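# Fit the cover onto the gearbox using two arms

## Task

Seat the cover on top of the gearbox so that it remains in place after both grippers have let go and moved off.

## Robot and tools

ROBOT. Two six-joint arms with parallel grippers, left_arm and right_arm. Base positions in the scene frame: left_arm at (+0.018, +0.337, +0.023) m, yawed slightly (quat_wxyz +1.000, 0, 0, -0.026); right_arm at (-0.030, -0.242, +0.011) m (quat_wxyz +1.000, 0, 0, +0.006). A two-camera stand sits behind the arms. A loose object can occasionally be nudged by an outside push.

FRAMES. Scene frame: origin at table-top height halfway between the nominal bases, +z up, +x out over the table, left_arm on the +y side (arm names do not match image sides). Each arm reports its hand pose, velocities and targets in its own base frame. Fixed cameras and the table use the scene frame. All motion offsets are along the axes of that arm's current Hand target. On the gripper, +z points along the fingers and the fingers open along y. end_effector_position is the spot between the pads, roughly 1 cm short of the fingertips. Reported positions can be off by a few cm, more when the arm reaches far.

CAMERAS. cam_high, cam_left_wrist, cam_right_wrist, each 672x504.

execute_actions(actions, cameras). actions is a list of actions; each action is a list of 1 to 15 rows, each row one control step of 1/30 s; a short action repeats its last row to fill 15 steps. Every row has 14 numbers in [-1, 1]: left_arm dx, dy, dz, rx, ry, rz, opening, then right_arm the same seven. The six pose numbers are an offset (not a pose) from the Hand target as it stood when that action began; every row is measured from that same start, so sending an offset again moves further. Scale: 1.0 = 0.6 m or 180 degrees; rx, ry, rz form one rotation vector. Opening is absolute: +1 fully open (0.094 m), -1 closed. Six zeros re-request the current Hand target; an opening value is always a command, so resend the present one to leave a gripper alone. cameras: list of names, ["all"], or []; images come by default only with an empty actions list, which also shows the full result fields and the scene number.

move(target, speed, blend, opening_speed, grip_force, blocking, cameras). target: one 14-number row laid out as above, or a list of up to 15 such rows; every row is an offset from the Hand targets at the move's start, not from the previous row. Paths are straight, end together, last 0.5 s minimum and are cut off at 10 s. speed: m/s, 0.002 to 2.9, default 0.25 (turning up to twice that in rad/s), one value or one per row. blend: corner rounding in m for a list, default 0 (stop at each row). opening_speed: per second on the -1..+1 scale, at least 0.2; use it to close gently. grip_force: N per pad, 10 to 50, one value or one per arm; it persists, and lower values close slowly. blocking=false returns after about 0.5 s while the move continues. Paths do not avoid obstacles or the other arm; faster moves lag, stray and strike harder, and a target set beyond a contact presses harder. Avoid paths near an arm's own base (route around it).

The move result adds a line move: with the ending (done, off_target, moving, held, fault) and any limits. done means at rest within 10 mm and 2 degrees of target; it says nothing about contact. limits=paced means a pose was clipped; limits=held means a check withheld steps.

wait(seconds 0 to 10): let the scene run holding last commands. stop(): brake a running move. zoom_image(camera, region [x0, y0, x1, y1] in pixels, at most 504 by 504) on the latest image of that camera. read_manual(section "licences"): licence text only. finished_scene(scene 1 or 2): ends the scene irreversibly; call nothing after it in that reply. Scene 1 is practice and may be skipped.

RESULT LINES. Hand target: the last commanded pose after clipping; next offsets count from it. The gripper often sits short or low of it from friction and weight, and may tilt; compare end_effector_position and quat, then send the missing offset or counter-rotate. Orientation commands are clipped to 40 degrees from the measured one each step. grip_measured: finger opening on the command scale (reads up to ~2.5 mm wide when empty, a few mm narrower than a hard held part). Joint positions end with the opening in m. Joint torques include gravity, have offsets, and joints 1 to 3 wrap at ±28 N m. grip_effort_nm: averaged gripper motor effort, negative closing; not a pad force. Tool commands: current command per tool. Joint velocities may say within noise. Motor temperatures: MOTOR HOT at 75 °C; at 90 °C an OVER-TEMPERATURE FAULT folds that arm and disables it; at 100 °C the arm collapses. Holding loads, stretching out, or pushing at unreachable poses heats motors.

GRIPPING. Squeeze rises about 1 N per 0.001 below first contact, then jumps to the force limit near 20 N. To release, command well above grip_measured. Do not close on the other arm's fingers.

AVOID. Dropping or letting go of moving parts, slamming or hitting fixed or heavy objects, very hard pushes, any contact or press between the arms, strain on a wrist camera cable, arm stops or faults, and anything ending up off the table. Robot time counts from the scene start, including thinking, so keep motion purposeful and smooth.

Each tool is called in YAML: its name, and indented under it one key for each argument.

## Session

execute_actions:
  actions: []

zoom_image:
  camera: "cam_high"
  region: [280, 120, 560, 400]

Scene clock: 0.00 s.
left_arm: end_effector_position=(+0.3090, -0.0572, +0.1000) grip_measured=+1.000 grip_effort_nm=n/a end_effector_quat_wxyz=(+0.570, -0.116, +0.789, -0.197) | right_arm: end_effector_position=(+0.4348, +0.0454, +0.1060) grip_measured=+1.000 grip_effort_nm=n/a end_effector_quat_wxyz=(+0.531, +0.033, +0.846, +0.032)
Joint positions: left_arm=[-0.179 1.099 0.058 0.765 0.007 -0.477 0.094] | right_arm=[0.15 1.581 0.634 0.496 0.116 0.155 0.094]
Joint velocities: within noise
Joint torques (N m): no reading
Motor temperatures (°C): left_arm=[21 30 33 30 22 21 21] | right_arm=[23 26 25 26 20 18 19]
Heat: left arm: 33 °C; right arm: 26 °C.
Hand target: left_arm +0.3119, -0.0577, +0.1065; +0.577, -0.115, +0.783, -0.199 | right_arm +0.4370, +0.0456, +0.1127; +0.538, +0.034, +0.842, +0.033
Tool commands: left_gripper/opening=+1.0 right_gripper/opening=+1.0

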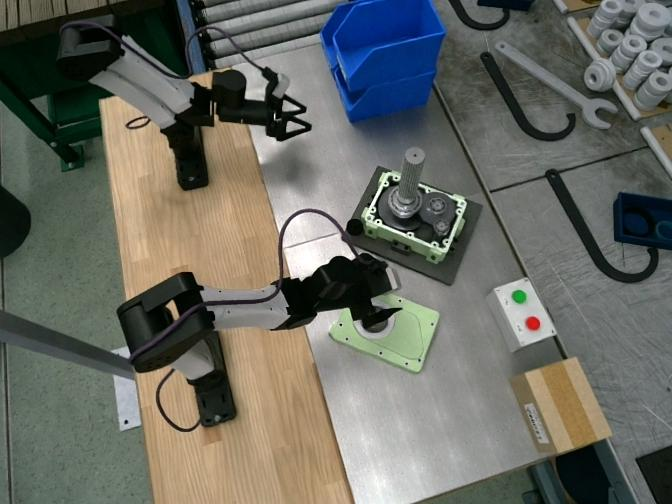

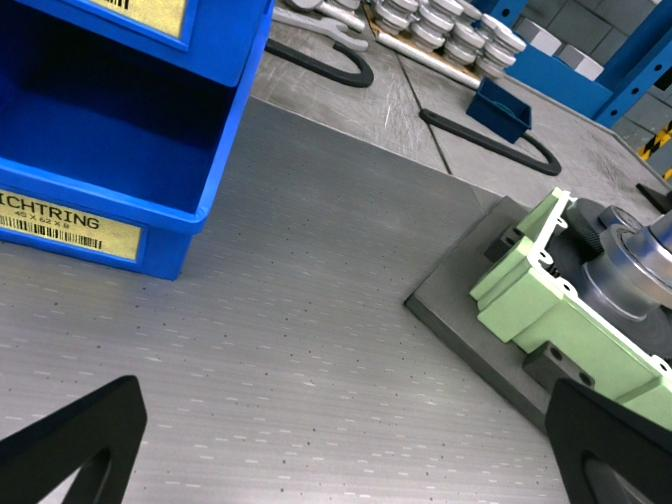

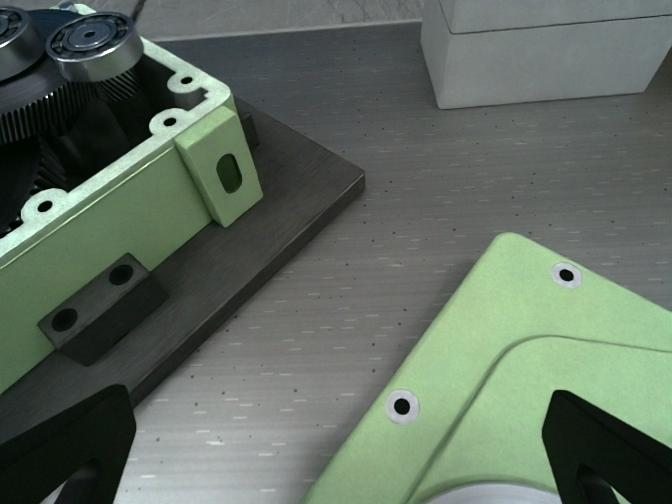

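Scaled by 1.800 from the camera's 672x504 image, which has a finer 960x720 frame.

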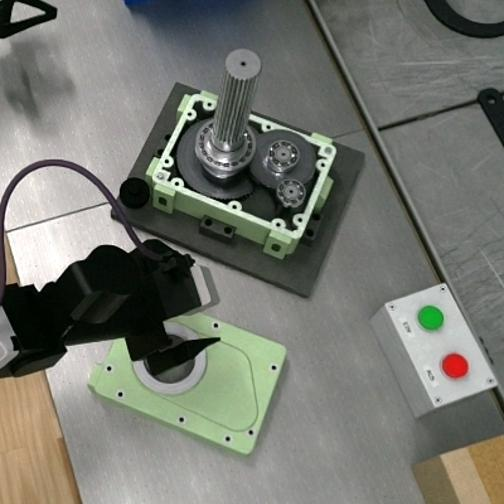

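move:
  target:
    - [0.0378, -0.27, -0.028, 0.068, 0.088, 0.117, 0.6, -0.1553, -0.1932, -0.1352, -0.104, 0.0918, 0.1669, 0.5]
    - [0.0757, -0.5398, -0.0557, 0.1364, 0.1763, 0.2343, 0.6, -0.0123, -0.4598, -0.0637, -0.208, 0.1835, 0.3337, 0.5]
  speed: 0.4
  blend: [0.06, 0]
  cameras: ["all"]

Scene clock: 12.37 s.
left_arm: end_effector_position=(+0.2491, -0.3528, +0.2087) grip_measured=+0.602 grip_effort_nm=-0.08 end_effector_quat_wxyz=(+0.383, +0.342, +0.844, -0.154) | right_arm: end_effector_position=(+0.4020, -0.2368, +0.1077) grip_measured=+0.502 grip_effort_nm=-0.07 end_effector_quat_wxyz=(+0.231, +0.277, +0.774, +0.520)
Joint positions: left_arm=[-1.037 1.485 1.232 -0.486 -0.202 -0.177 0.075] | right_arm=[-0.886 2.497 2.127 -1.52 -1.191 -0.416 0.071]
Joint torques (N m): left_arm=[-0.31 -5.59 11.28 1.53 -0.05 0.19] | right_arm=[0.23 -13.22 8.02 -0.9 -0.53 -0.15]
Heat: left arm: 35 °C; right arm: 28 °C.
Hand target: left_arm +0.2501, -0.3600, +0.2200; +0.390, +0.347, +0.837, -0.162 | right_arm +0.3996, -0.2305, +0.1101; +0.187, +0.263, +0.771, +0.549
Off the commanded pose: left_arm 0.014 m, 2 deg | right_arm 0.007 m, 6 deg.
joint sent to its limit (right arm) — joint 4 (wrist pitch), lower limit. The joint targets are off in orientation, not in position.
move: off_target (left_arm, right_arm)

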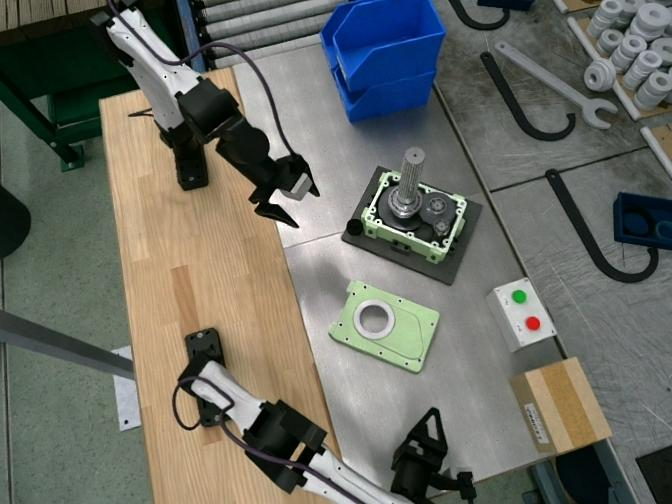

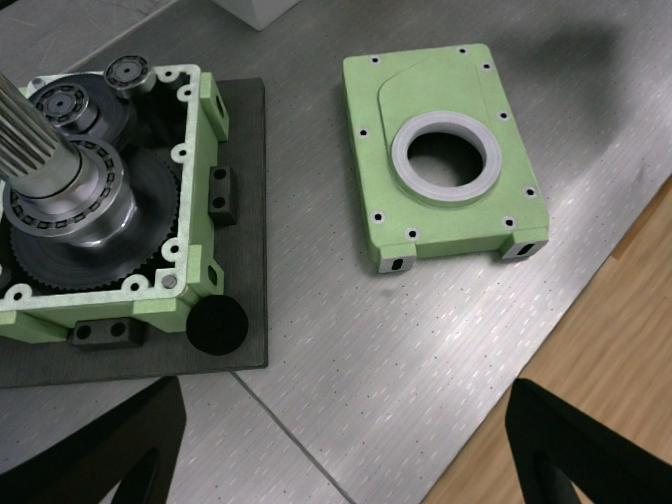

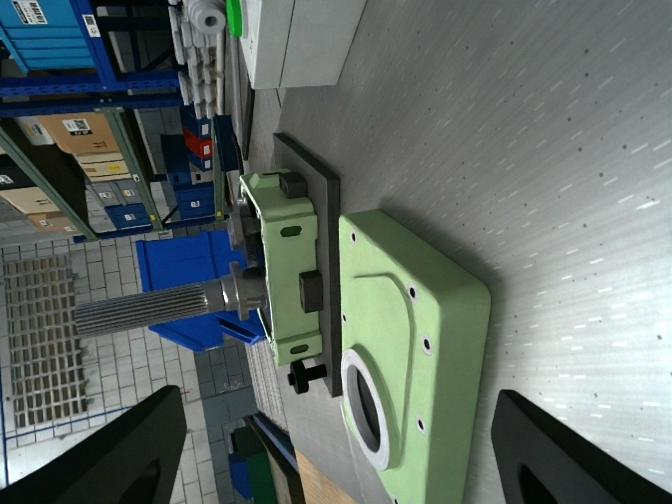

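move:
  target: [0.1068, -0.2435, 0.3033, -0.0303, 0.0277, -0.0278, 0.6, 0, 0, 0, 0, 0, 0, 0.5]
  speed: 0.3
  cameras: ["cam_left_wrist"]

Scene clock: 17.40 s.
left_arm: end_effector_position=(+0.2095, -0.5275, +0.0441) grip_measured=+0.602 grip_effort_nm=-0.08 end_effector_quat_wxyz=(+0.348, +0.313, +0.875, -0.121) | right_arm: end_effector_position=(+0.4020, -0.2368, +0.1077) grip_measured=+0.502 grip_effort_nm=-0.07 end_effector_quat_wxyz=(+0.231, +0.277, +0.774, +0.520)
Joint positions: left_arm=[-1.319 2.254 1.657 -0.328 -0.422 -0.489 0.075] | right_arm=[-0.886 2.497 2.127 -1.52 -1.191 -0.417 0.071]
Joint torques (N m): left_arm=[0.27 -11.44 10.3 1.3 -0.62 -0.11] | right_arm=[0.25 -13.26 8.06 -0.9 -0.54 -0.13]
Heat: left arm: 36 °C; right arm: 30 °C.
Hand target: left_arm +0.2163, -0.5327, +0.0541; +0.362, +0.298, +0.875, -0.123 | right_arm +0.3996, -0.2305, +0.1101; +0.188, +0.263, +0.771, +0.549
Off the commanded pose: left_arm 0.013 m, 2 deg | right_arm 0.007 m, 6 deg.
joint sent to its limit (right arm) — joint 4 (wrist pitch), lower limit. The joint targets are off in orientation, not in position.
move: off_target (left_arm, right_arm)
Images, in order (width x height): cam_left_wrist 672x504.

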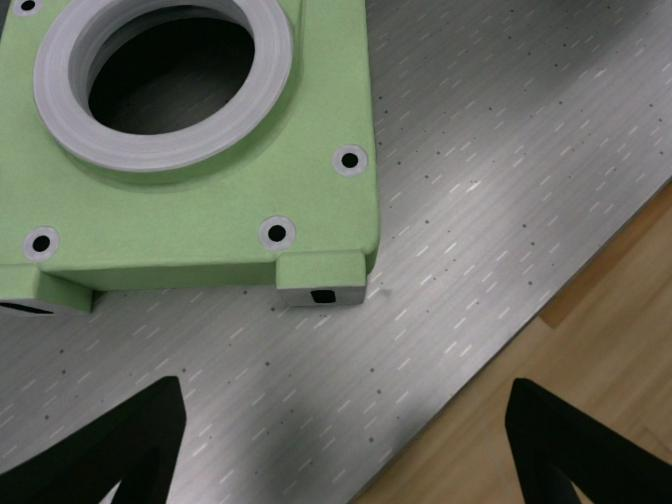

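move:
  target:
    - [-0.0033, 0.0113, 0.1133, 0, 0, 0, 0.6, 0, 0, 0, 0, 0, 0, 0.5]
    - [-0.0033, 0.0113, 0.1133, 0, 0, 0, -1, 0, 0, 0, 0, 0, 0, 0.5]
    - [-0.1093, 0.0313, 0.0073, 0.098, 0, -0.098, -1, 0.0385, -0.0323, 0.0933, 0, 0, 0, 0.5]
  speed: [0.15, 0.1, 0.1]
  cameras: ["cam_left_wrist", "cam_right_wrist"]

Scene clock: 24.23 s.
left_arm: end_effector_position=(+0.2597, -0.5365, +0.0441) grip_measured=-0.431 grip_effort_nm=-1.01 end_effector_quat_wxyz=(+0.260, +0.243, +0.899, -0.257) | right_arm: end_effector_position=(+0.4075, -0.1812, +0.0578) grip_measured=+0.502 grip_effort_nm=-0.07 end_effector_quat_wxyz=(+0.175, +0.271, +0.769, +0.552)
Joint positions: left_arm=[-1.139 2.278 1.682 -0.229 -0.065 -0.585 0.027] | right_arm=[-0.792 2.497 1.899 -1.364 -1.205 -0.384 0.071]
Joint torques (N m): left_arm=[0.64 -18.86 7.6 1.9 -0.01 -0.52] | right_arm=[0.21 -17.68 5.07 -0.26 -0.65 0]
Motor temperatures (°C): left_arm=[21 34 37 33 22 22 21] | right_arm=[23 33 28 27 20 18 19]
Heat: left arm: 37 °C; right arm: 33 °C.
Hand target: left_arm +0.2671, -0.5479, +0.0973; +0.290, +0.212, +0.881, -0.309 | right_arm +0.4098, -0.1795, +0.0735; +0.188, +0.263, +0.771, +0.549
Off the commanded pose: left_arm 0.055 m, 8 deg | right_arm 0.016 m, 2 deg.
move: off_target (left_arm, right_arm); target 2's new opening was sent with left_arm's hand 0.017 m and 3 deg from that target
Images, in order (width x height): cam_left_wrist 672x504, cam_right_wrist 672x504.

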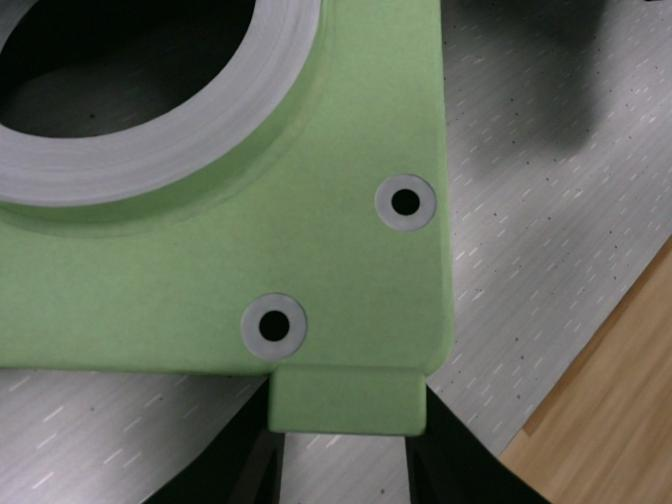

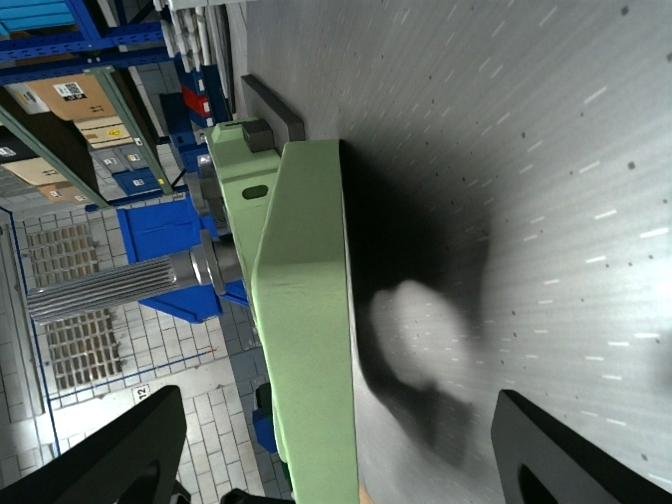

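move:
  target: [0, 0, 0, 0, 0, 0, -1, 0.015, 0.0225, 0.0917, 0, 0, 0, 0.5]
  speed: 0.15
  cameras: ["cam_right_wrist"]

Scene clock: 27.47 s.
left_arm: end_effector_position=(+0.2598, -0.5366, +0.0442) grip_measured=-0.431 grip_effort_nm=-1.01 end_effector_quat_wxyz=(+0.260, +0.243, +0.899, -0.257) | right_arm: end_effector_position=(+0.4368, -0.1275, +0.0528) grip_measured=+0.502 grip_effort_nm=-0.07 end_effector_quat_wxyz=(+0.173, +0.270, +0.770, +0.552)
Joint positions: left_arm=[-1.139 2.278 1.682 -0.228 -0.065 -0.585 0.027] | right_arm=[-0.653 2.351 1.628 -0.885 -1.234 -0.005 0.071]
Joint torques (N m): left_arm=[0.62 -18.86 7.61 1.93 -0.02 -0.48] | right_arm=[-0.49 -17.06 5.31 0.33 -0.64 0.01]
Heat: left arm: 37 °C; right arm: 35 °C.
Hand target: left_arm +0.2671, -0.5480, +0.0974; +0.290, +0.212, +0.881, -0.309 | right_arm +0.4371, -0.1295, +0.0684; +0.188, +0.263, +0.771, +0.549
Off the commanded pose: left_arm 0.055 m, 8 deg | right_arm 0.016 m, 2 deg.
move: off_target (left_arm, right_arm)
Images, in order (width x height): cam_right_wrist 672x504.

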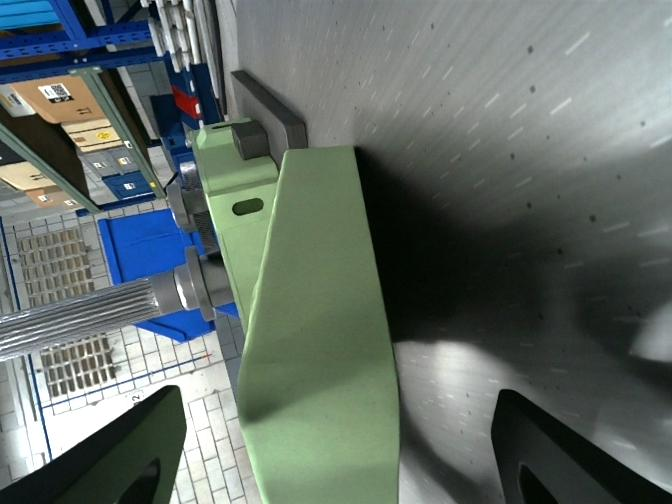

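move:
  target:
    - [0, 0, 0, 0, 0, 0, -1, 0, 0.0062, 0.002, 0, 0, 0, 0.5]
    - [0, 0, 0, 0, 0, 0, -1, 0, 0.0062, 0.002, 0, 0, 0, -1]
    - [0.0482, 0.0316, 0.0482, 0, 0, 0, -1, 0, 0.0535, -0.0143, 0, 0, 0, -1]
  speed: 0.1
  cameras: ["cam_left_wrist", "cam_right_wrist"]

Scene clock: 33.83 s.
left_arm: end_effector_position=(+0.2611, -0.5410, +0.0412) grip_measured=-0.431 grip_effort_nm=-1.01 end_effector_quat_wxyz=(+0.276, +0.233, +0.889, -0.283) | right_arm: end_effector_position=(+0.4389, -0.1323, +0.0632) grip_measured=-0.362 grip_effort_nm=-1.01 end_effector_quat_wxyz=(+0.188, +0.262, +0.785, +0.530)
Joint positions: left_arm=[-1.139 2.275 1.615 -0.101 -0.061 -0.6 0.027] | right_arm=[-0.653 2.308 1.627 -0.866 -1.193 0.008 0.03]
Joint torques (N m): left_arm=[0.47 -12.71 6.39 2.15 -0.09 -0.32] | right_arm=[0.01 -18.82 8.5 -0.37 -1.08 0.26]
Motor temperatures (°C): left_arm=[21 39 37 35 22 22 22] | right_arm=[23 38 28 26 20 18 19]
Heat: left arm: 39 °C; right arm: 38 °C.
Hand target: left_arm +0.2671, -0.5481, +0.0524; +0.290, +0.212, +0.881, -0.309 | right_arm +0.4385, -0.1275, +0.1014; +0.188, +0.263, +0.771, +0.549
Off the commanded pose: left_arm 0.014 m, 4 deg | right_arm 0.039 m, 3 deg.
move: off_target (left_arm, right_arm); target 2's new opening was sent with right_arm's hand 0.014 m and 2 deg from that target
Images, in order (width x height): cam_left_wrist 672x504, cam_right_wrist 672x504.

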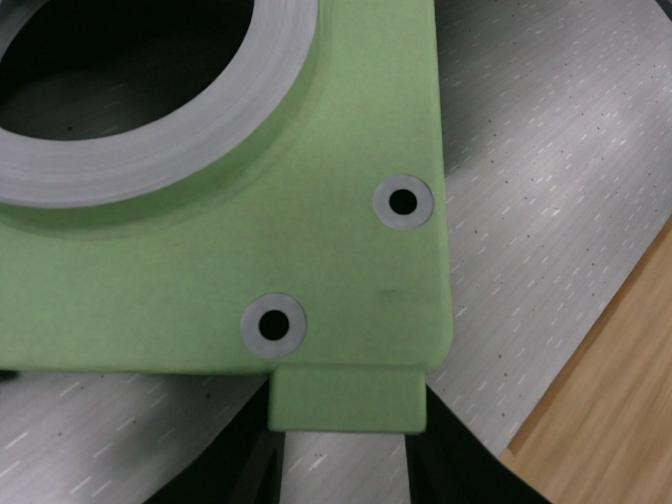

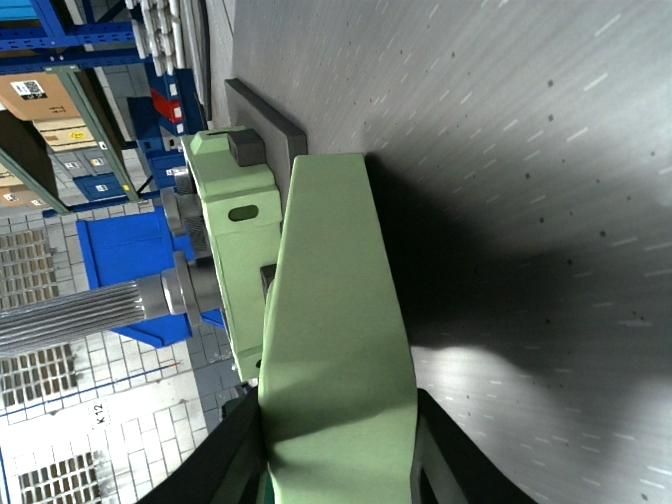

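move:
  target:
    - [0, 0, 0, 0, 0, 0, 0.6, 0, 0, 0, 0, 0, 0, -1]
    - [0, 0, -0.1, 0, 0, 0, 0.6, 0, 0, 0, 0, 0, 0, -1]
    - [-0.0145, 0.174, -0.1178, 0, 0, 0, 0.6, 0, 0, 0, 0, 0, 0, -1]
  speed: [0.1, 0.15, 0.25]
  blend: [0, 0.02, 0]
  cameras: ["cam_left_wrist", "cam_right_wrist"]

Scene clock: 37.03 s.
left_arm: end_effector_position=(+0.3035, -0.4204, +0.0371) grip_measured=+0.598 grip_effort_nm=0.12 end_effector_quat_wxyz=(+0.269, +0.203, +0.896, -0.290) | right_arm: end_effector_position=(+0.4381, -0.1318, +0.0633) grip_measured=-0.362 grip_effort_nm=-1.01 end_effector_quat_wxyz=(+0.184, +0.265, +0.784, +0.530)
Joint positions: left_arm=[-0.913 2.012 1.162 0.088 0.097 -0.508 0.075] | right_arm=[-0.653 2.308 1.628 -0.874 -1.192 0.01 0.03]
Joint torques (N m): left_arm=[-0.38 -12.89 6.58 1.83 0.08 0.24] | right_arm=[0.01 -18.7 8.58 -0.32 -1.1 0.2]
Heat: left arm: 40 °C; right arm: 39 °C.
Hand target: left_arm +0.3044, -0.4275, +0.0592; +0.290, +0.212, +0.881, -0.309 | right_arm +0.4385, -0.1276, +0.1014; +0.188, +0.263, +0.771, +0.549
Off the commanded pose: left_arm 0.023 m, 4 deg | right_arm 0.038 m, 3 deg.
move: off_target (left_arm, right_arm)
Images, in order (width x height): cam_left_wrist 672x504, cam_right_wrist 672x504.

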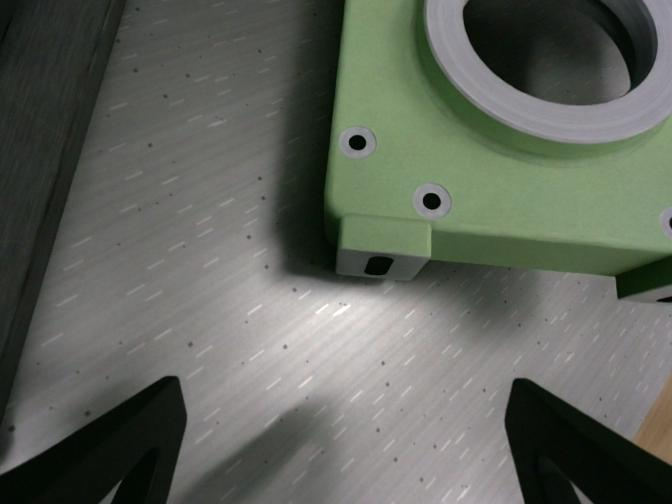

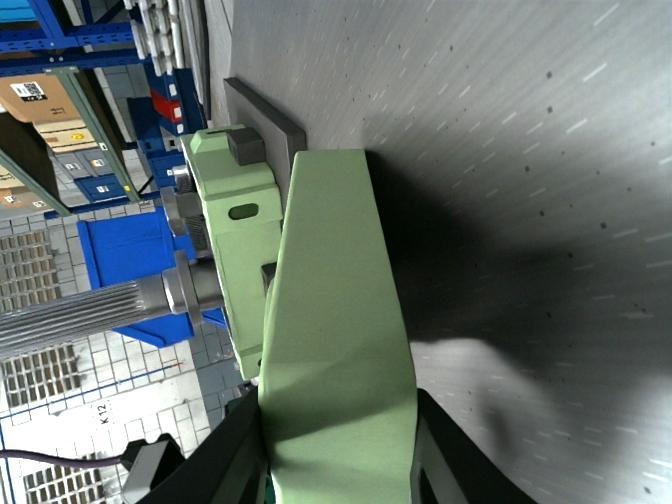

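move:
  target:
    - [-0.0167, -0.0213, 0.1183, 0, 0, 0, -0.05, 0, 0, 0, 0, 0, 0, -1]
    - [-0.0167, -0.0213, 0.1183, 0, 0, 0, -1, 0, 0, 0, 0, 0, 0, -1]
  speed: [0.12, 0.1]
  cameras: ["cam_left_wrist"]

Scene clock: 40.10 s.
left_arm: end_effector_position=(+0.3205, -0.4697, +0.0077) grip_measured=-0.434 grip_effort_nm=-1.01 end_effector_quat_wxyz=(+0.263, +0.217, +0.895, -0.289) | right_arm: end_effector_position=(+0.4387, -0.1345, +0.0644) grip_measured=-0.362 grip_effort_nm=-1.01 end_effector_quat_wxyz=(+0.186, +0.266, +0.786, +0.526)
Joint positions: left_arm=[-0.944 2.233 1.398 0.064 0.09 -0.506 0.027] | right_arm=[-0.656 2.305 1.633 -0.873 -1.185 0.014 0.03]
Joint torques (N m): left_arm=[-0.25 -10.74 10.59 1.94 -0.1 0] | right_arm=[0.21 -18.44 8.21 -0.32 -1.17 0.16]
Heat: left arm: 41 °C; right arm: 40 °C.
Hand target: left_arm +0.3317, -0.4861, +0.0255; +0.290, +0.212, +0.881, -0.309 | right_arm +0.4385, -0.1275, +0.1015; +0.188, +0.263, +0.771, +0.549
Off the commanded pose: left_arm 0.027 m, 4 deg | right_arm 0.038 m, 3 deg.
move: off_target (left_arm, right_arm); target 2's new opening was sent with left_arm's hand 0.024 m and 4 deg from that target
Images, in order (width x height): cam_left_wrist 672x504.

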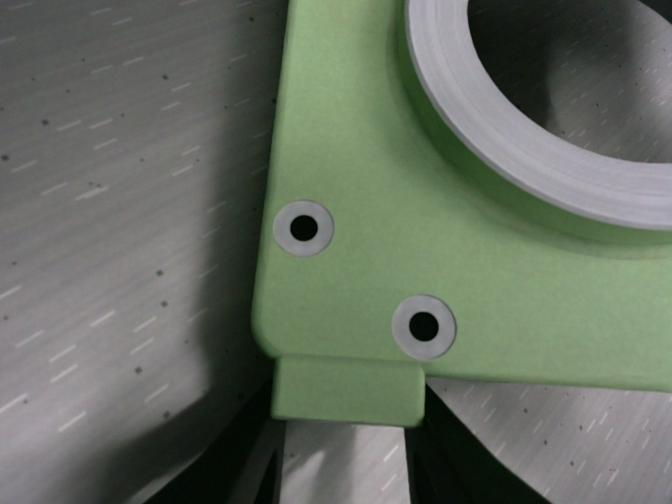

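move:
  target:
    - [-0.0428, -0.0281, -0.0428, 0, 0, 0, -1, 0, 0, 0, 0, 0, 0, -1]
    - [-0.1533, -0.0952, -0.1535, -0.0787, 0, 0.0787, -1, 0.0003, 0.091, -0.0378, -0.111, 0, 0, -1]
    - [-0.3933, -0.0487, -0.4385, -0.0787, 0, 0.0787, -1, 0.0232, 0.4715, 0.0382, -0.111, 0, 0, -1]
  speed: [0.12, 0.1, 0.15]
  blend: [0.01, 0.03, 0]
  cameras: ["all"]

Scene clock: 50.67 s.
left_arm: end_effector_position=(+0.3879, -0.3611, +0.3188) grip_measured=-0.434 grip_effort_nm=-1.01 end_effector_quat_wxyz=(+0.340, +0.275, +0.889, -0.136) | right_arm: end_effector_position=(+0.5030, -0.0323, +0.3184) grip_measured=-0.362 grip_effort_nm=-1.01 end_effector_quat_wxyz=(+0.184, +0.252, +0.670, +0.673)
Joint positions: left_arm=[-0.77 2.252 2.815 -1.385 -0.061 -0.146 0.027] | right_arm=[-0.408 1.93 1.575 0.235 -1.35 1.547 0.03]
Joint torques (N m): left_arm=[-0.57 -11.97 10.77 2.18 0.33 0.14] | right_arm=[0.05 -17.92 9.28 2.44 0.27 0.48]
Motor temperatures (°C): left_arm=[21 42 39 36 22 22 22] | right_arm=[23 45 30 26 21 18 20]
Heat: left arm: 42 °C; right arm: 45 °C.
Hand target: left_arm +0.3910, -0.3774, +0.3579; +0.349, +0.282, +0.879, -0.161 | right_arm +0.4970, -0.0289, +0.3614; +0.230, +0.226, +0.664, +0.675
Off the commanded pose: left_arm 0.042 m, 3 deg | right_arm 0.044 m, 6 deg.
elbow stopped short (left arm): the move would have taken joint 3 (elbow) straighter than the controller allows.
move: off_target (left_arm, right_arm)

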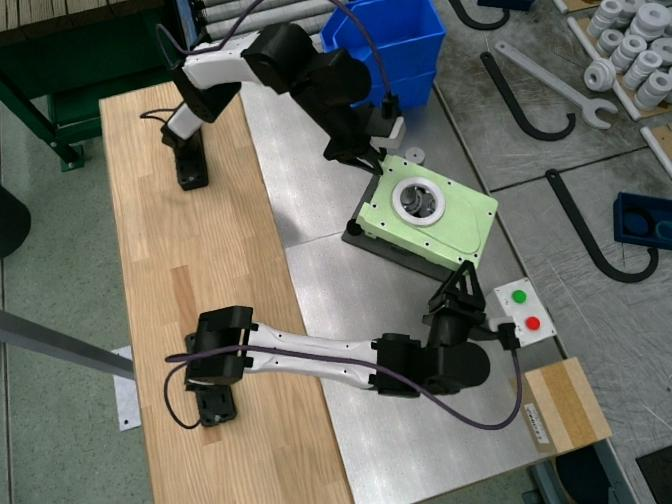

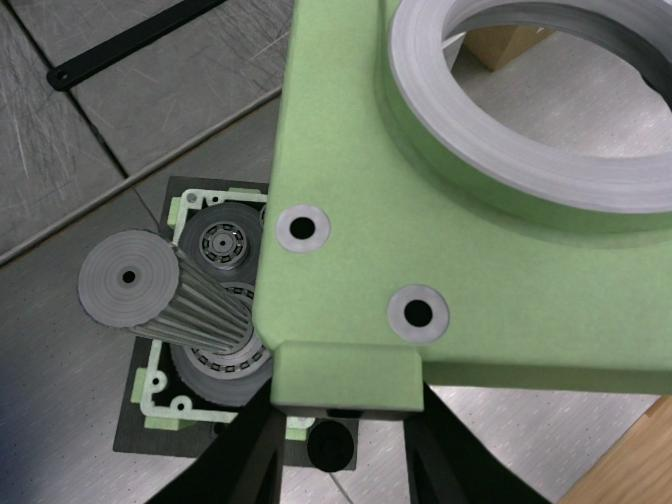

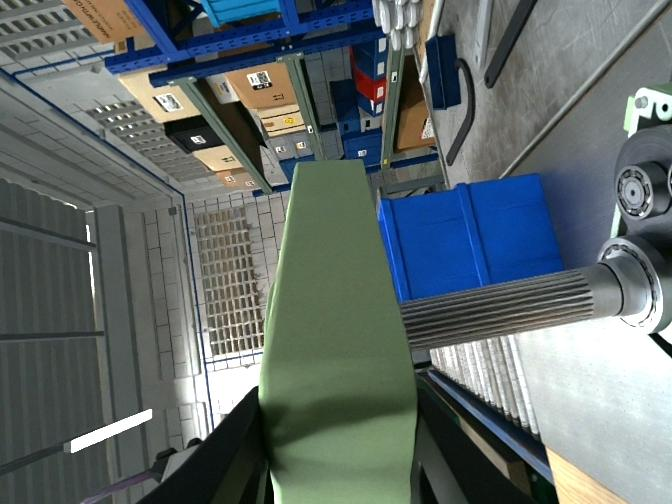

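move:
  target: [0.0215,0.2279,-0.0492,0.00704,0.0009,0.00704,-1,0.0310,-0.0039,0.2287,0,-0.01,0.0002,-1]
  speed: 0.15
  cameras: ["cam_high"]

Scene clock: 55.30 s.
left_arm: end_effector_position=(+0.4475, -0.2394, +0.3066) grip_measured=-0.434 grip_effort_nm=-1.01 end_effector_quat_wxyz=(+0.295, +0.278, +0.902, -0.149) | right_arm: end_effector_position=(+0.5640, +0.0881, +0.3099) grip_measured=-0.362 grip_effort_nm=-1.01 end_effector_quat_wxyz=(+0.183, +0.295, +0.670, +0.656)
Joint positions: left_arm=[-0.418 2.252 2.824 -1.499 0.214 0.108 0.027] | right_arm=[-0.101 2.007 1.686 0.189 -0.98 1.603 0.03]
Joint torques (N m): left_arm=[-0.54 -14.75 9.68 2.05 0.42 0.21] | right_arm=[0.18 -14.69 13.68 2.83 -0.02 -0.13]
Heat: left arm: 42 °C; right arm: 46 °C.
Hand target: left_arm +0.4510, -0.2503, +0.3577; +0.347, +0.296, +0.875, -0.166 | right_arm +0.5661, +0.0913, +0.3613; +0.241, +0.237, +0.660, +0.671
Off the commanded pose: left_arm 0.052 m, 7 deg | right_arm 0.052 m, 10 deg.
elbow stopped short (left arm): the move would have taken joint 3 (elbow) straighter than the controller allows.
move: off_target (left_arm, right_arm)
Images, in order (width x height): cam_high 672x504.

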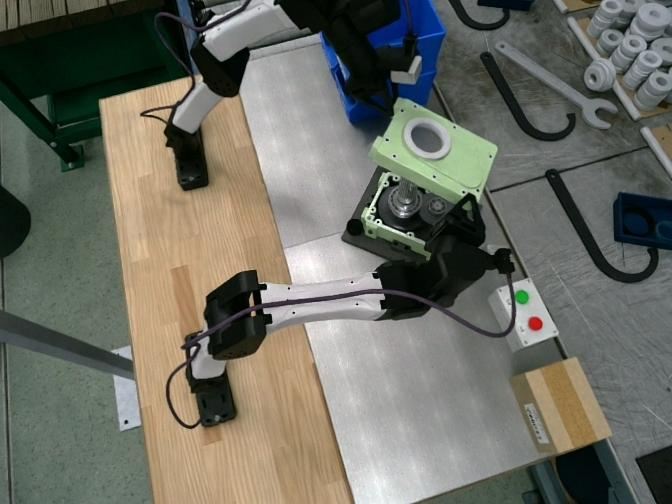

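zoom_image:
  camera: "cam_high"
  region: [345, 85, 505, 265]

Scaled by 2.800 from the camera's 672x504 image, which has a finer 960x720 frame.

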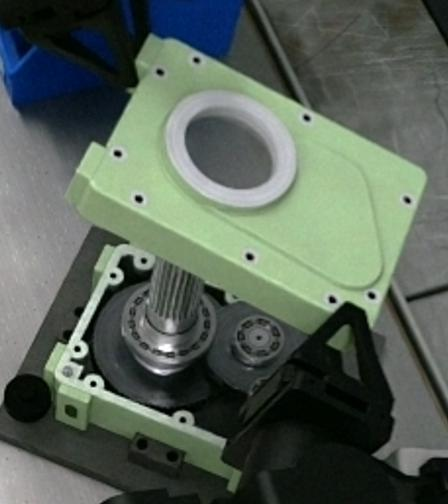

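move:
  target: [0.0350,-0.0010,-0.0065,-0.0253,-0.0173,0.0155,-1,0.0240,0.0098,0.0075,-0.0278,0.0086,-0.0184,-1]
  speed: 0.12
  cameras: ["all"]

zoom_image:
  camera: "cam_high"
  region: [345, 85, 505, 265]

Scene clock: 68.23 s.
left_arm: end_effector_position=(+0.4395, -0.2312, +0.3085) grip_measured=-0.434 grip_effort_nm=-1.01 end_effector_quat_wxyz=(+0.330, +0.280, +0.893, -0.123) | right_arm: end_effector_position=(+0.5609, +0.1009, +0.3177) grip_measured=-0.362 grip_effort_nm=-1.01 end_effector_quat_wxyz=(+0.203, +0.256, +0.662, +0.675)
Joint positions: left_arm=[-0.432 1.989 2.342 -1.218 0.149 0.12 0.027] | right_arm=[-0.08 2.007 1.635 0.36 -0.99 1.638 0.03]
Joint torques (N m): left_arm=[-1.65 -14.26 6.89 2.02 0.11 0.38] | right_arm=[0.21 -15.45 10.37 3.35 0.12 0.14]
Motor temperatures (°C): left_arm=[21 44 41 36 22 22 22] | right_arm=[23 45 34 33 21 18 20]
Heat: left arm: 44 °C; right arm: 45 °C.
Hand target: left_arm +0.4363, -0.2405, +0.3459; +0.386, +0.298, +0.863, -0.131 | right_arm +0.5578, +0.1038, +0.3674; +0.261, +0.198, +0.640, +0.695
Off the commanded pose: left_arm 0.038 m, 8 deg | right_arm 0.050 m, 10 deg.
move: off_target (left_arm, right_arm)

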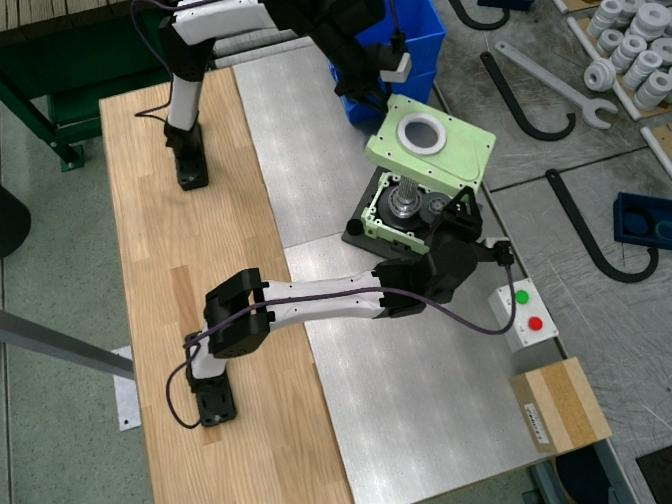

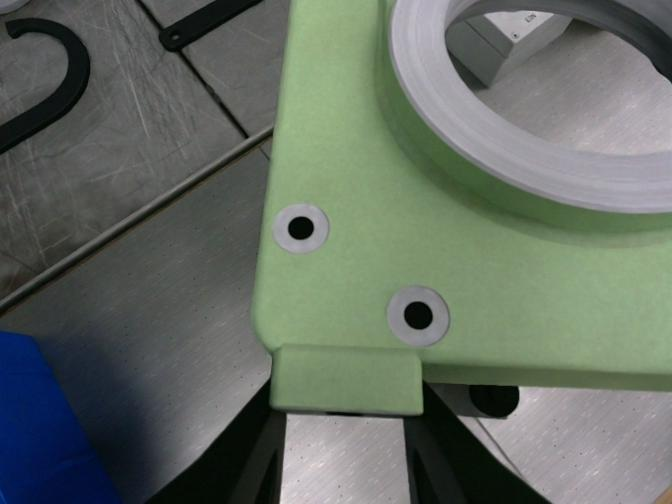

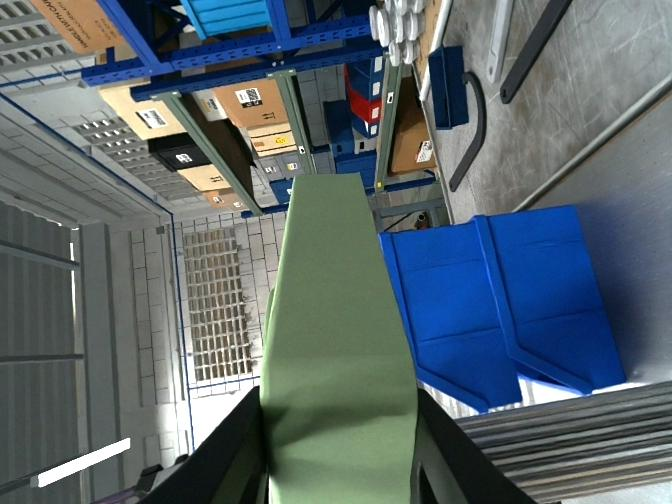

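Scaled by 2.800 from the camera's 672x504 image, which has a finer 960x720 frame.

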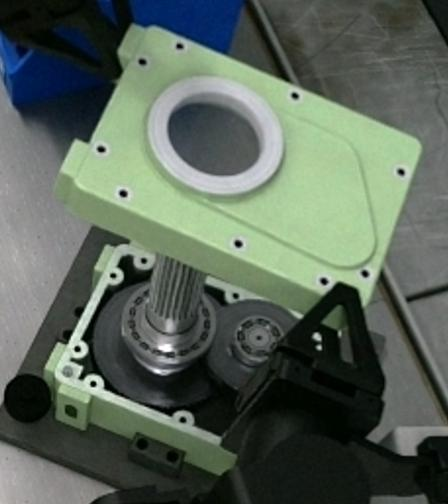

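move:
  target: [0.0772,-0.0083,0.0635,-0.0091,-0.0077,0.0101,-1,0.0100,-0.0917,-0.0170,-0.0130,0.0001,-0.0085,-1]
  speed: 0.1
  cameras: ["cam_high"]

zoom_image:
  camera: "cam_high"
  region: [345, 85, 505, 265]

Scene clock: 72.57 s.
left_arm: end_effector_position=(+0.4318, -0.2315, +0.2521) grip_measured=-0.434 grip_effort_nm=-1.01 end_effector_quat_wxyz=(+0.351, +0.285, +0.885, -0.109) | right_arm: end_effector_position=(+0.5536, +0.1017, +0.2625) grip_measured=-0.362 grip_effort_nm=-1.01 end_effector_quat_wxyz=(+0.218, +0.238, +0.654, +0.684)
Joint positions: left_arm=[-0.454 1.79 1.8 -0.834 0.108 0.126 0.027] | right_arm=[-0.08 2.048 1.42 0.687 -0.992 1.661 0.03]
Joint torques (N m): left_arm=[-1.78 -12.88 7.73 2.05 0.08 0.47] | right_arm=[-0.05 -14.97 10.3 3.36 0.17 0.27]
Heat: left arm: 45 °C; right arm: 45 °C.
Hand target: left_arm +0.4313, -0.2426, +0.2858; +0.402, +0.305, +0.855, -0.116 | right_arm +0.5529, +0.1020, +0.3113; +0.274, +0.184, +0.628, +0.705
Off the commanded pose: left_arm 0.036 m, 7 deg | right_arm 0.049 m, 10 deg.
move: off_target (left_arm, right_arm)
Images, in order (width x height): cam_high 672x504.

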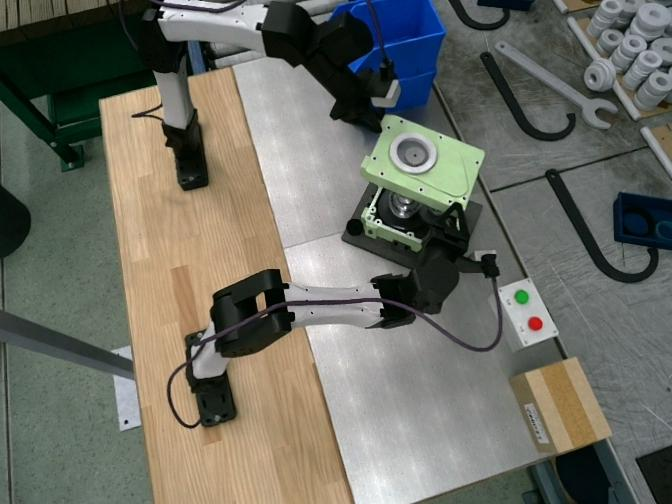

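Scaled by 2.800 from the camera's 672x504 image, which has a finer 960x720 frame.

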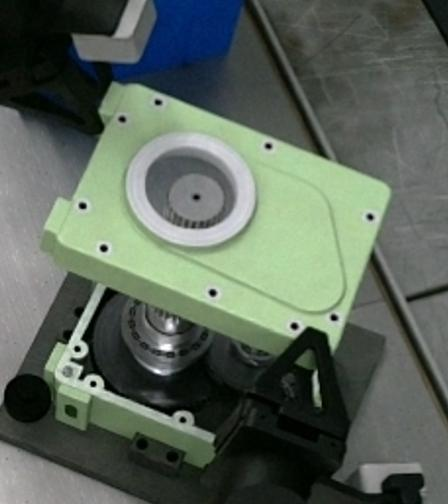

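move:
  target: [0.0965,0.0117,0.0932,0,0,0,-1,0.0028,-0.1347,-0.0022,0,0,0,-1]
  speed: 0.1
  cameras: ["cam_high"]

zoom_image:
  camera: "cam_high"
  region: [345, 85, 505, 265]

Scene clock: 79.53 s.
left_arm: end_effector_position=(+0.4374, -0.2278, +0.1734) grip_measured=-0.434 grip_effort_nm=-1.01 end_effector_quat_wxyz=(+0.354, +0.283, +0.885, -0.106) | right_arm: end_effector_position=(+0.5606, +0.1056, +0.1834) grip_measured=-0.362 grip_effort_nm=-1.01 end_effector_quat_wxyz=(+0.218, +0.235, +0.654, +0.685)
Joint positions: left_arm=[-0.442 1.773 1.461 -0.51 0.109 0.135 0.027] | right_arm=[-0.071 2.221 1.342 0.941 -0.988 1.66 0.03]
Joint torques (N m): left_arm=[-0.44 -12.59 8.06 2.04 0.27 0.54] | right_arm=[0.24 -15.94 9.37 3.33 0.25 0.25]
Heat: left arm: 45 °C; right arm: 46 °C.
Hand target: left_arm +0.4418, -0.2370, +0.2059; +0.402, +0.305, +0.855, -0.116 | right_arm +0.5634, +0.1068, +0.2313; +0.274, +0.184, +0.628, +0.705
Off the commanded pose: left_arm 0.034 m, 7 deg | right_arm 0.048 m, 10 deg.
move: off_target (left_arm, right_arm)
Images, in order (width x height): cam_high 672x504.

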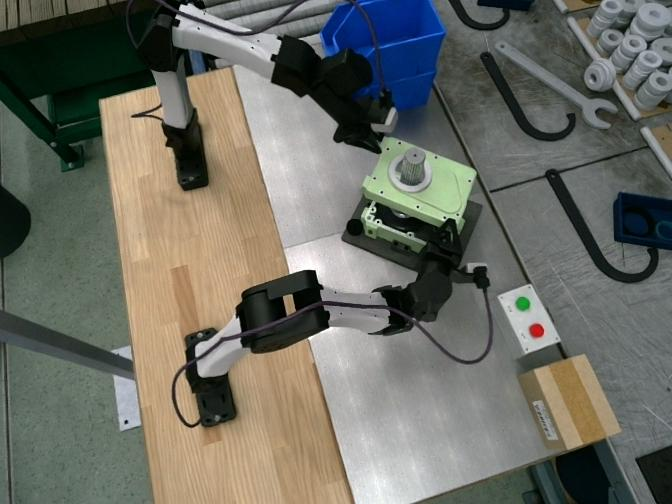

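Scaled by 2.800 from the camera's 672x504 image, which has a finer 960x720 frame.

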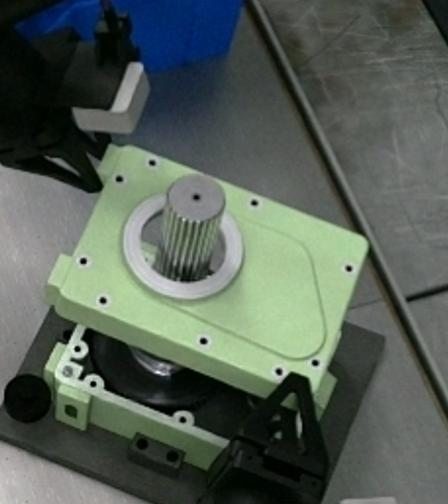

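move:
  target: [0.0672,0.0018,0.0623,0,0,0,-1,0.0036,-0.0915,-0.0078,0,0,0,-1]
  speed: 0.09
  cameras: ["all"]

zoom_image:
  camera: "cam_high"
  region: [345, 115, 485, 265]

Scene clock: 82.57 s.
left_arm: end_effector_position=(+0.4362, -0.2242, +0.1299) grip_measured=-0.434 grip_effort_nm=-1.01 end_effector_quat_wxyz=(+0.361, +0.283, +0.882, -0.104) | right_arm: end_effector_position=(+0.5610, +0.1084, +0.1363) grip_measured=-0.362 grip_effort_nm=-1.01 end_effector_quat_wxyz=(+0.216, +0.228, +0.651, +0.691)
Joint positions: left_arm=[-0.437 1.781 1.285 -0.311 0.108 0.141 0.027] | right_arm=[-0.068 2.355 1.328 1.115 -0.997 1.678 0.03]
Joint torques (N m): left_arm=[-0.14 -9.89 8.21 2.16 0.34 0.51] | right_arm=[0.21 -15.58 8.75 3.16 0.42 0.08]
Heat: left arm: 45 °C; right arm: 47 °C.
Hand target: left_arm +0.4459, -0.2354, +0.1511; +0.402, +0.305, +0.855, -0.116 | right_arm +0.5673, +0.1079, +0.1762; +0.274, +0.184, +0.628, +0.705
Off the commanded pose: left_arm 0.026 m, 6 deg | right_arm 0.041 m, 9 deg.
move: off_target (left_arm, right_arm)

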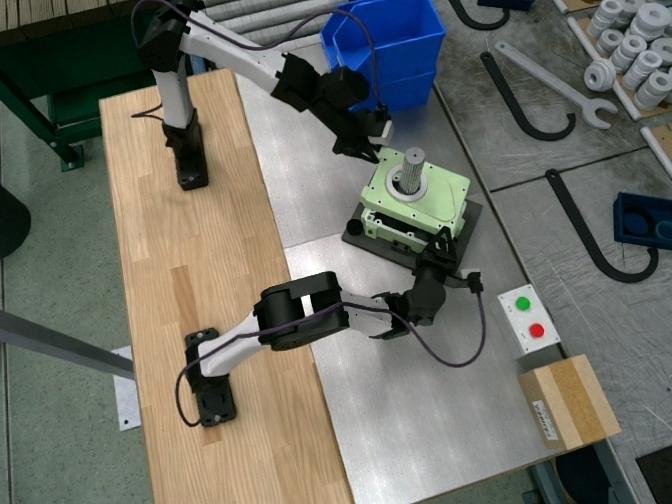

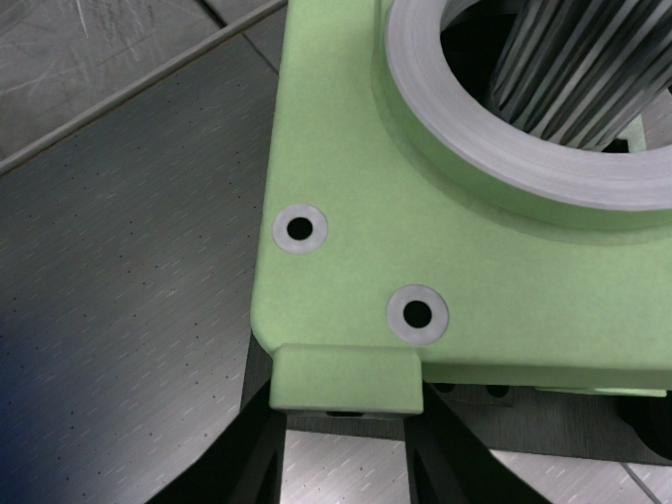

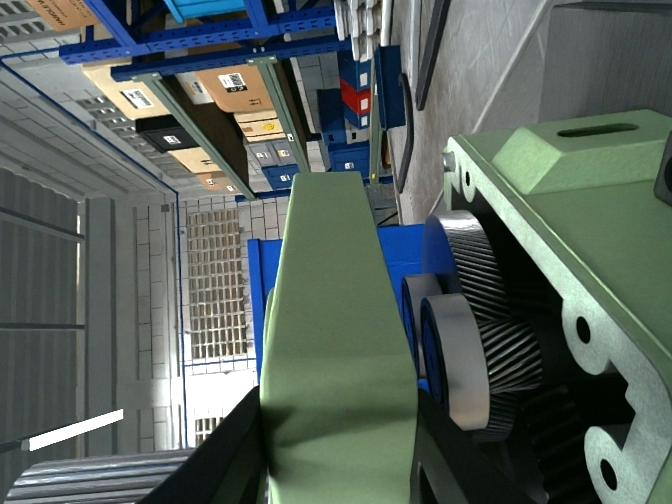

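Scaled by 3.360 from the camera's 672x504 image, which has a finer 960x720 frame.

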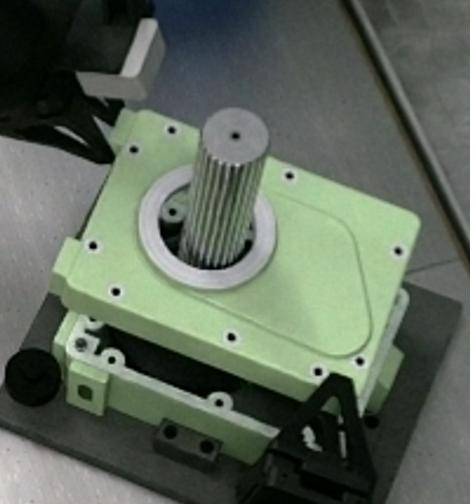

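move:
  target: [0.0258,0.0062,0.0395,0,0,0,-1,-0.0093,-0.0483,0.0015,0,0,0,-1]
  speed: 0.08
  cameras: ["all"]

zoom_image:
  camera: "cam_high"
  region: [345, 125, 485, 265]

Scene clock: 86.17 s.
left_arm: end_effector_position=(+0.4475, -0.2264, +0.1133) grip_measured=-0.434 grip_effort_nm=-1.01 end_effector_quat_wxyz=(+0.375, +0.292, +0.874, -0.100) | right_arm: end_effector_position=(+0.5672, +0.1061, +0.1245) grip_measured=-0.362 grip_effort_nm=-1.01 end_effector_quat_wxyz=(+0.238, +0.208, +0.644, +0.697)
Joint positions: left_arm=[-0.431 1.827 1.256 -0.208 0.108 0.169 0.027] | right_arm=[-0.071 2.437 1.368 1.224 -0.995 1.684 0.03]
Joint torques (N m): left_arm=[0.14 -8.72 7.71 2.14 0.43 0.3] | right_arm=[0.35 -13.72 10.07 2.49 0.45 0.06]
Heat: left arm: 44 °C; right arm: 47 °C.
Hand target: left_arm +0.4551, -0.2365, +0.1240; +0.402, +0.305, +0.856, -0.116 | right_arm +0.5768, +0.1068, +0.1483; +0.274, +0.184, +0.628, +0.705
Off the commanded pose: left_arm 0.017 m, 4 deg | right_arm 0.026 m, 5 deg.
move: off_target (left_arm, right_arm)

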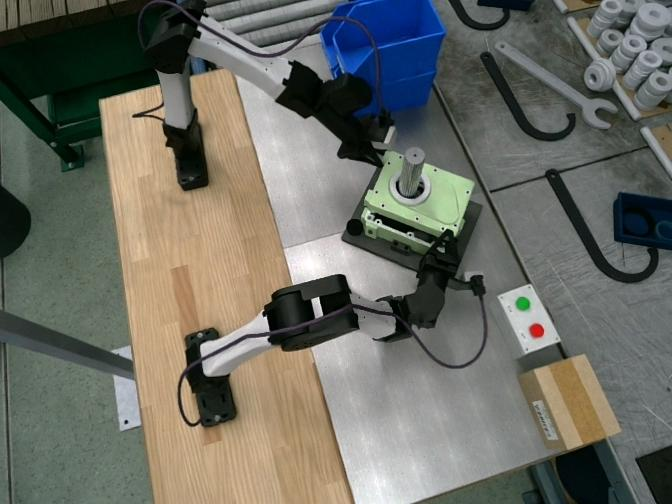

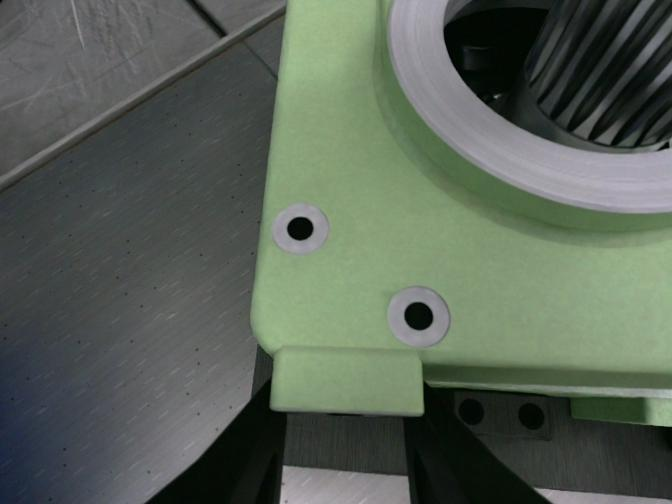

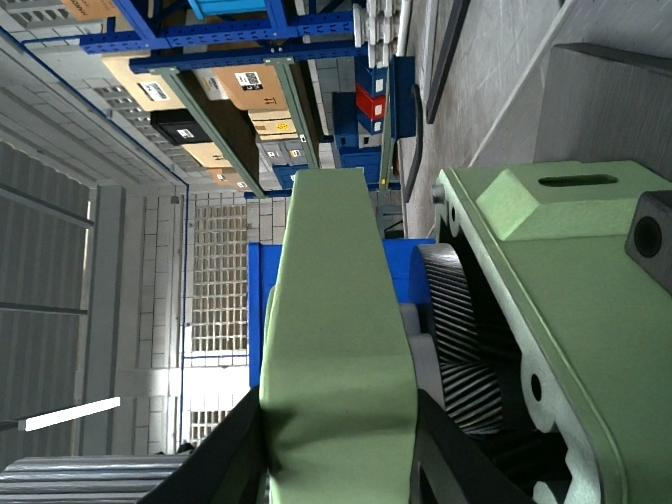

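Scaled by 3.600 from the camera's 672x504 image, which has a finer 960x720 frame.

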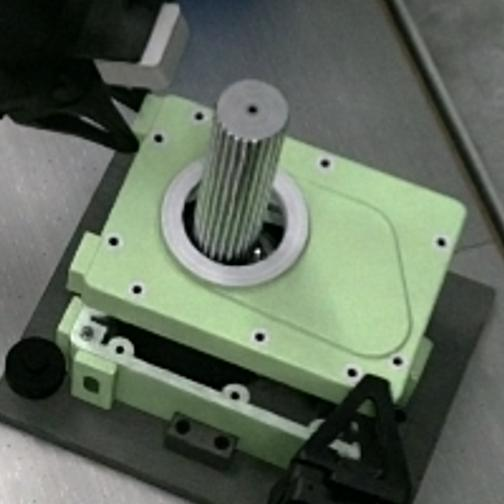

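zoom_image:
  camera: "cam_right_wrist"
  region: [340, 200, 640, 504]

zoom_image:
  camera: "cam_high"
  region: [400, 190, 490, 280]

Scaled by 1.658 from the camera's 672x504 image, which has a finer 960x720 frame.

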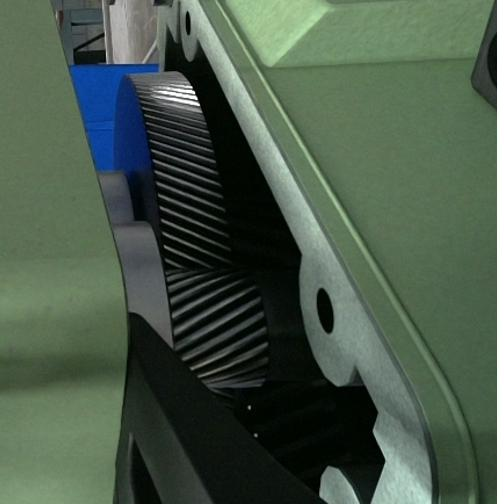

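Scaled by 5.600 from the camera's 672x504 image, which has a finer 960x720 frame.

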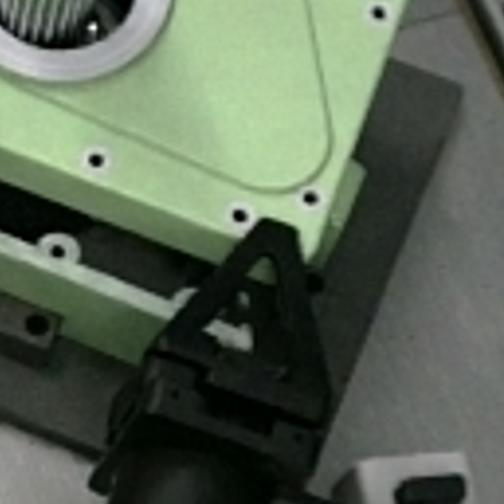

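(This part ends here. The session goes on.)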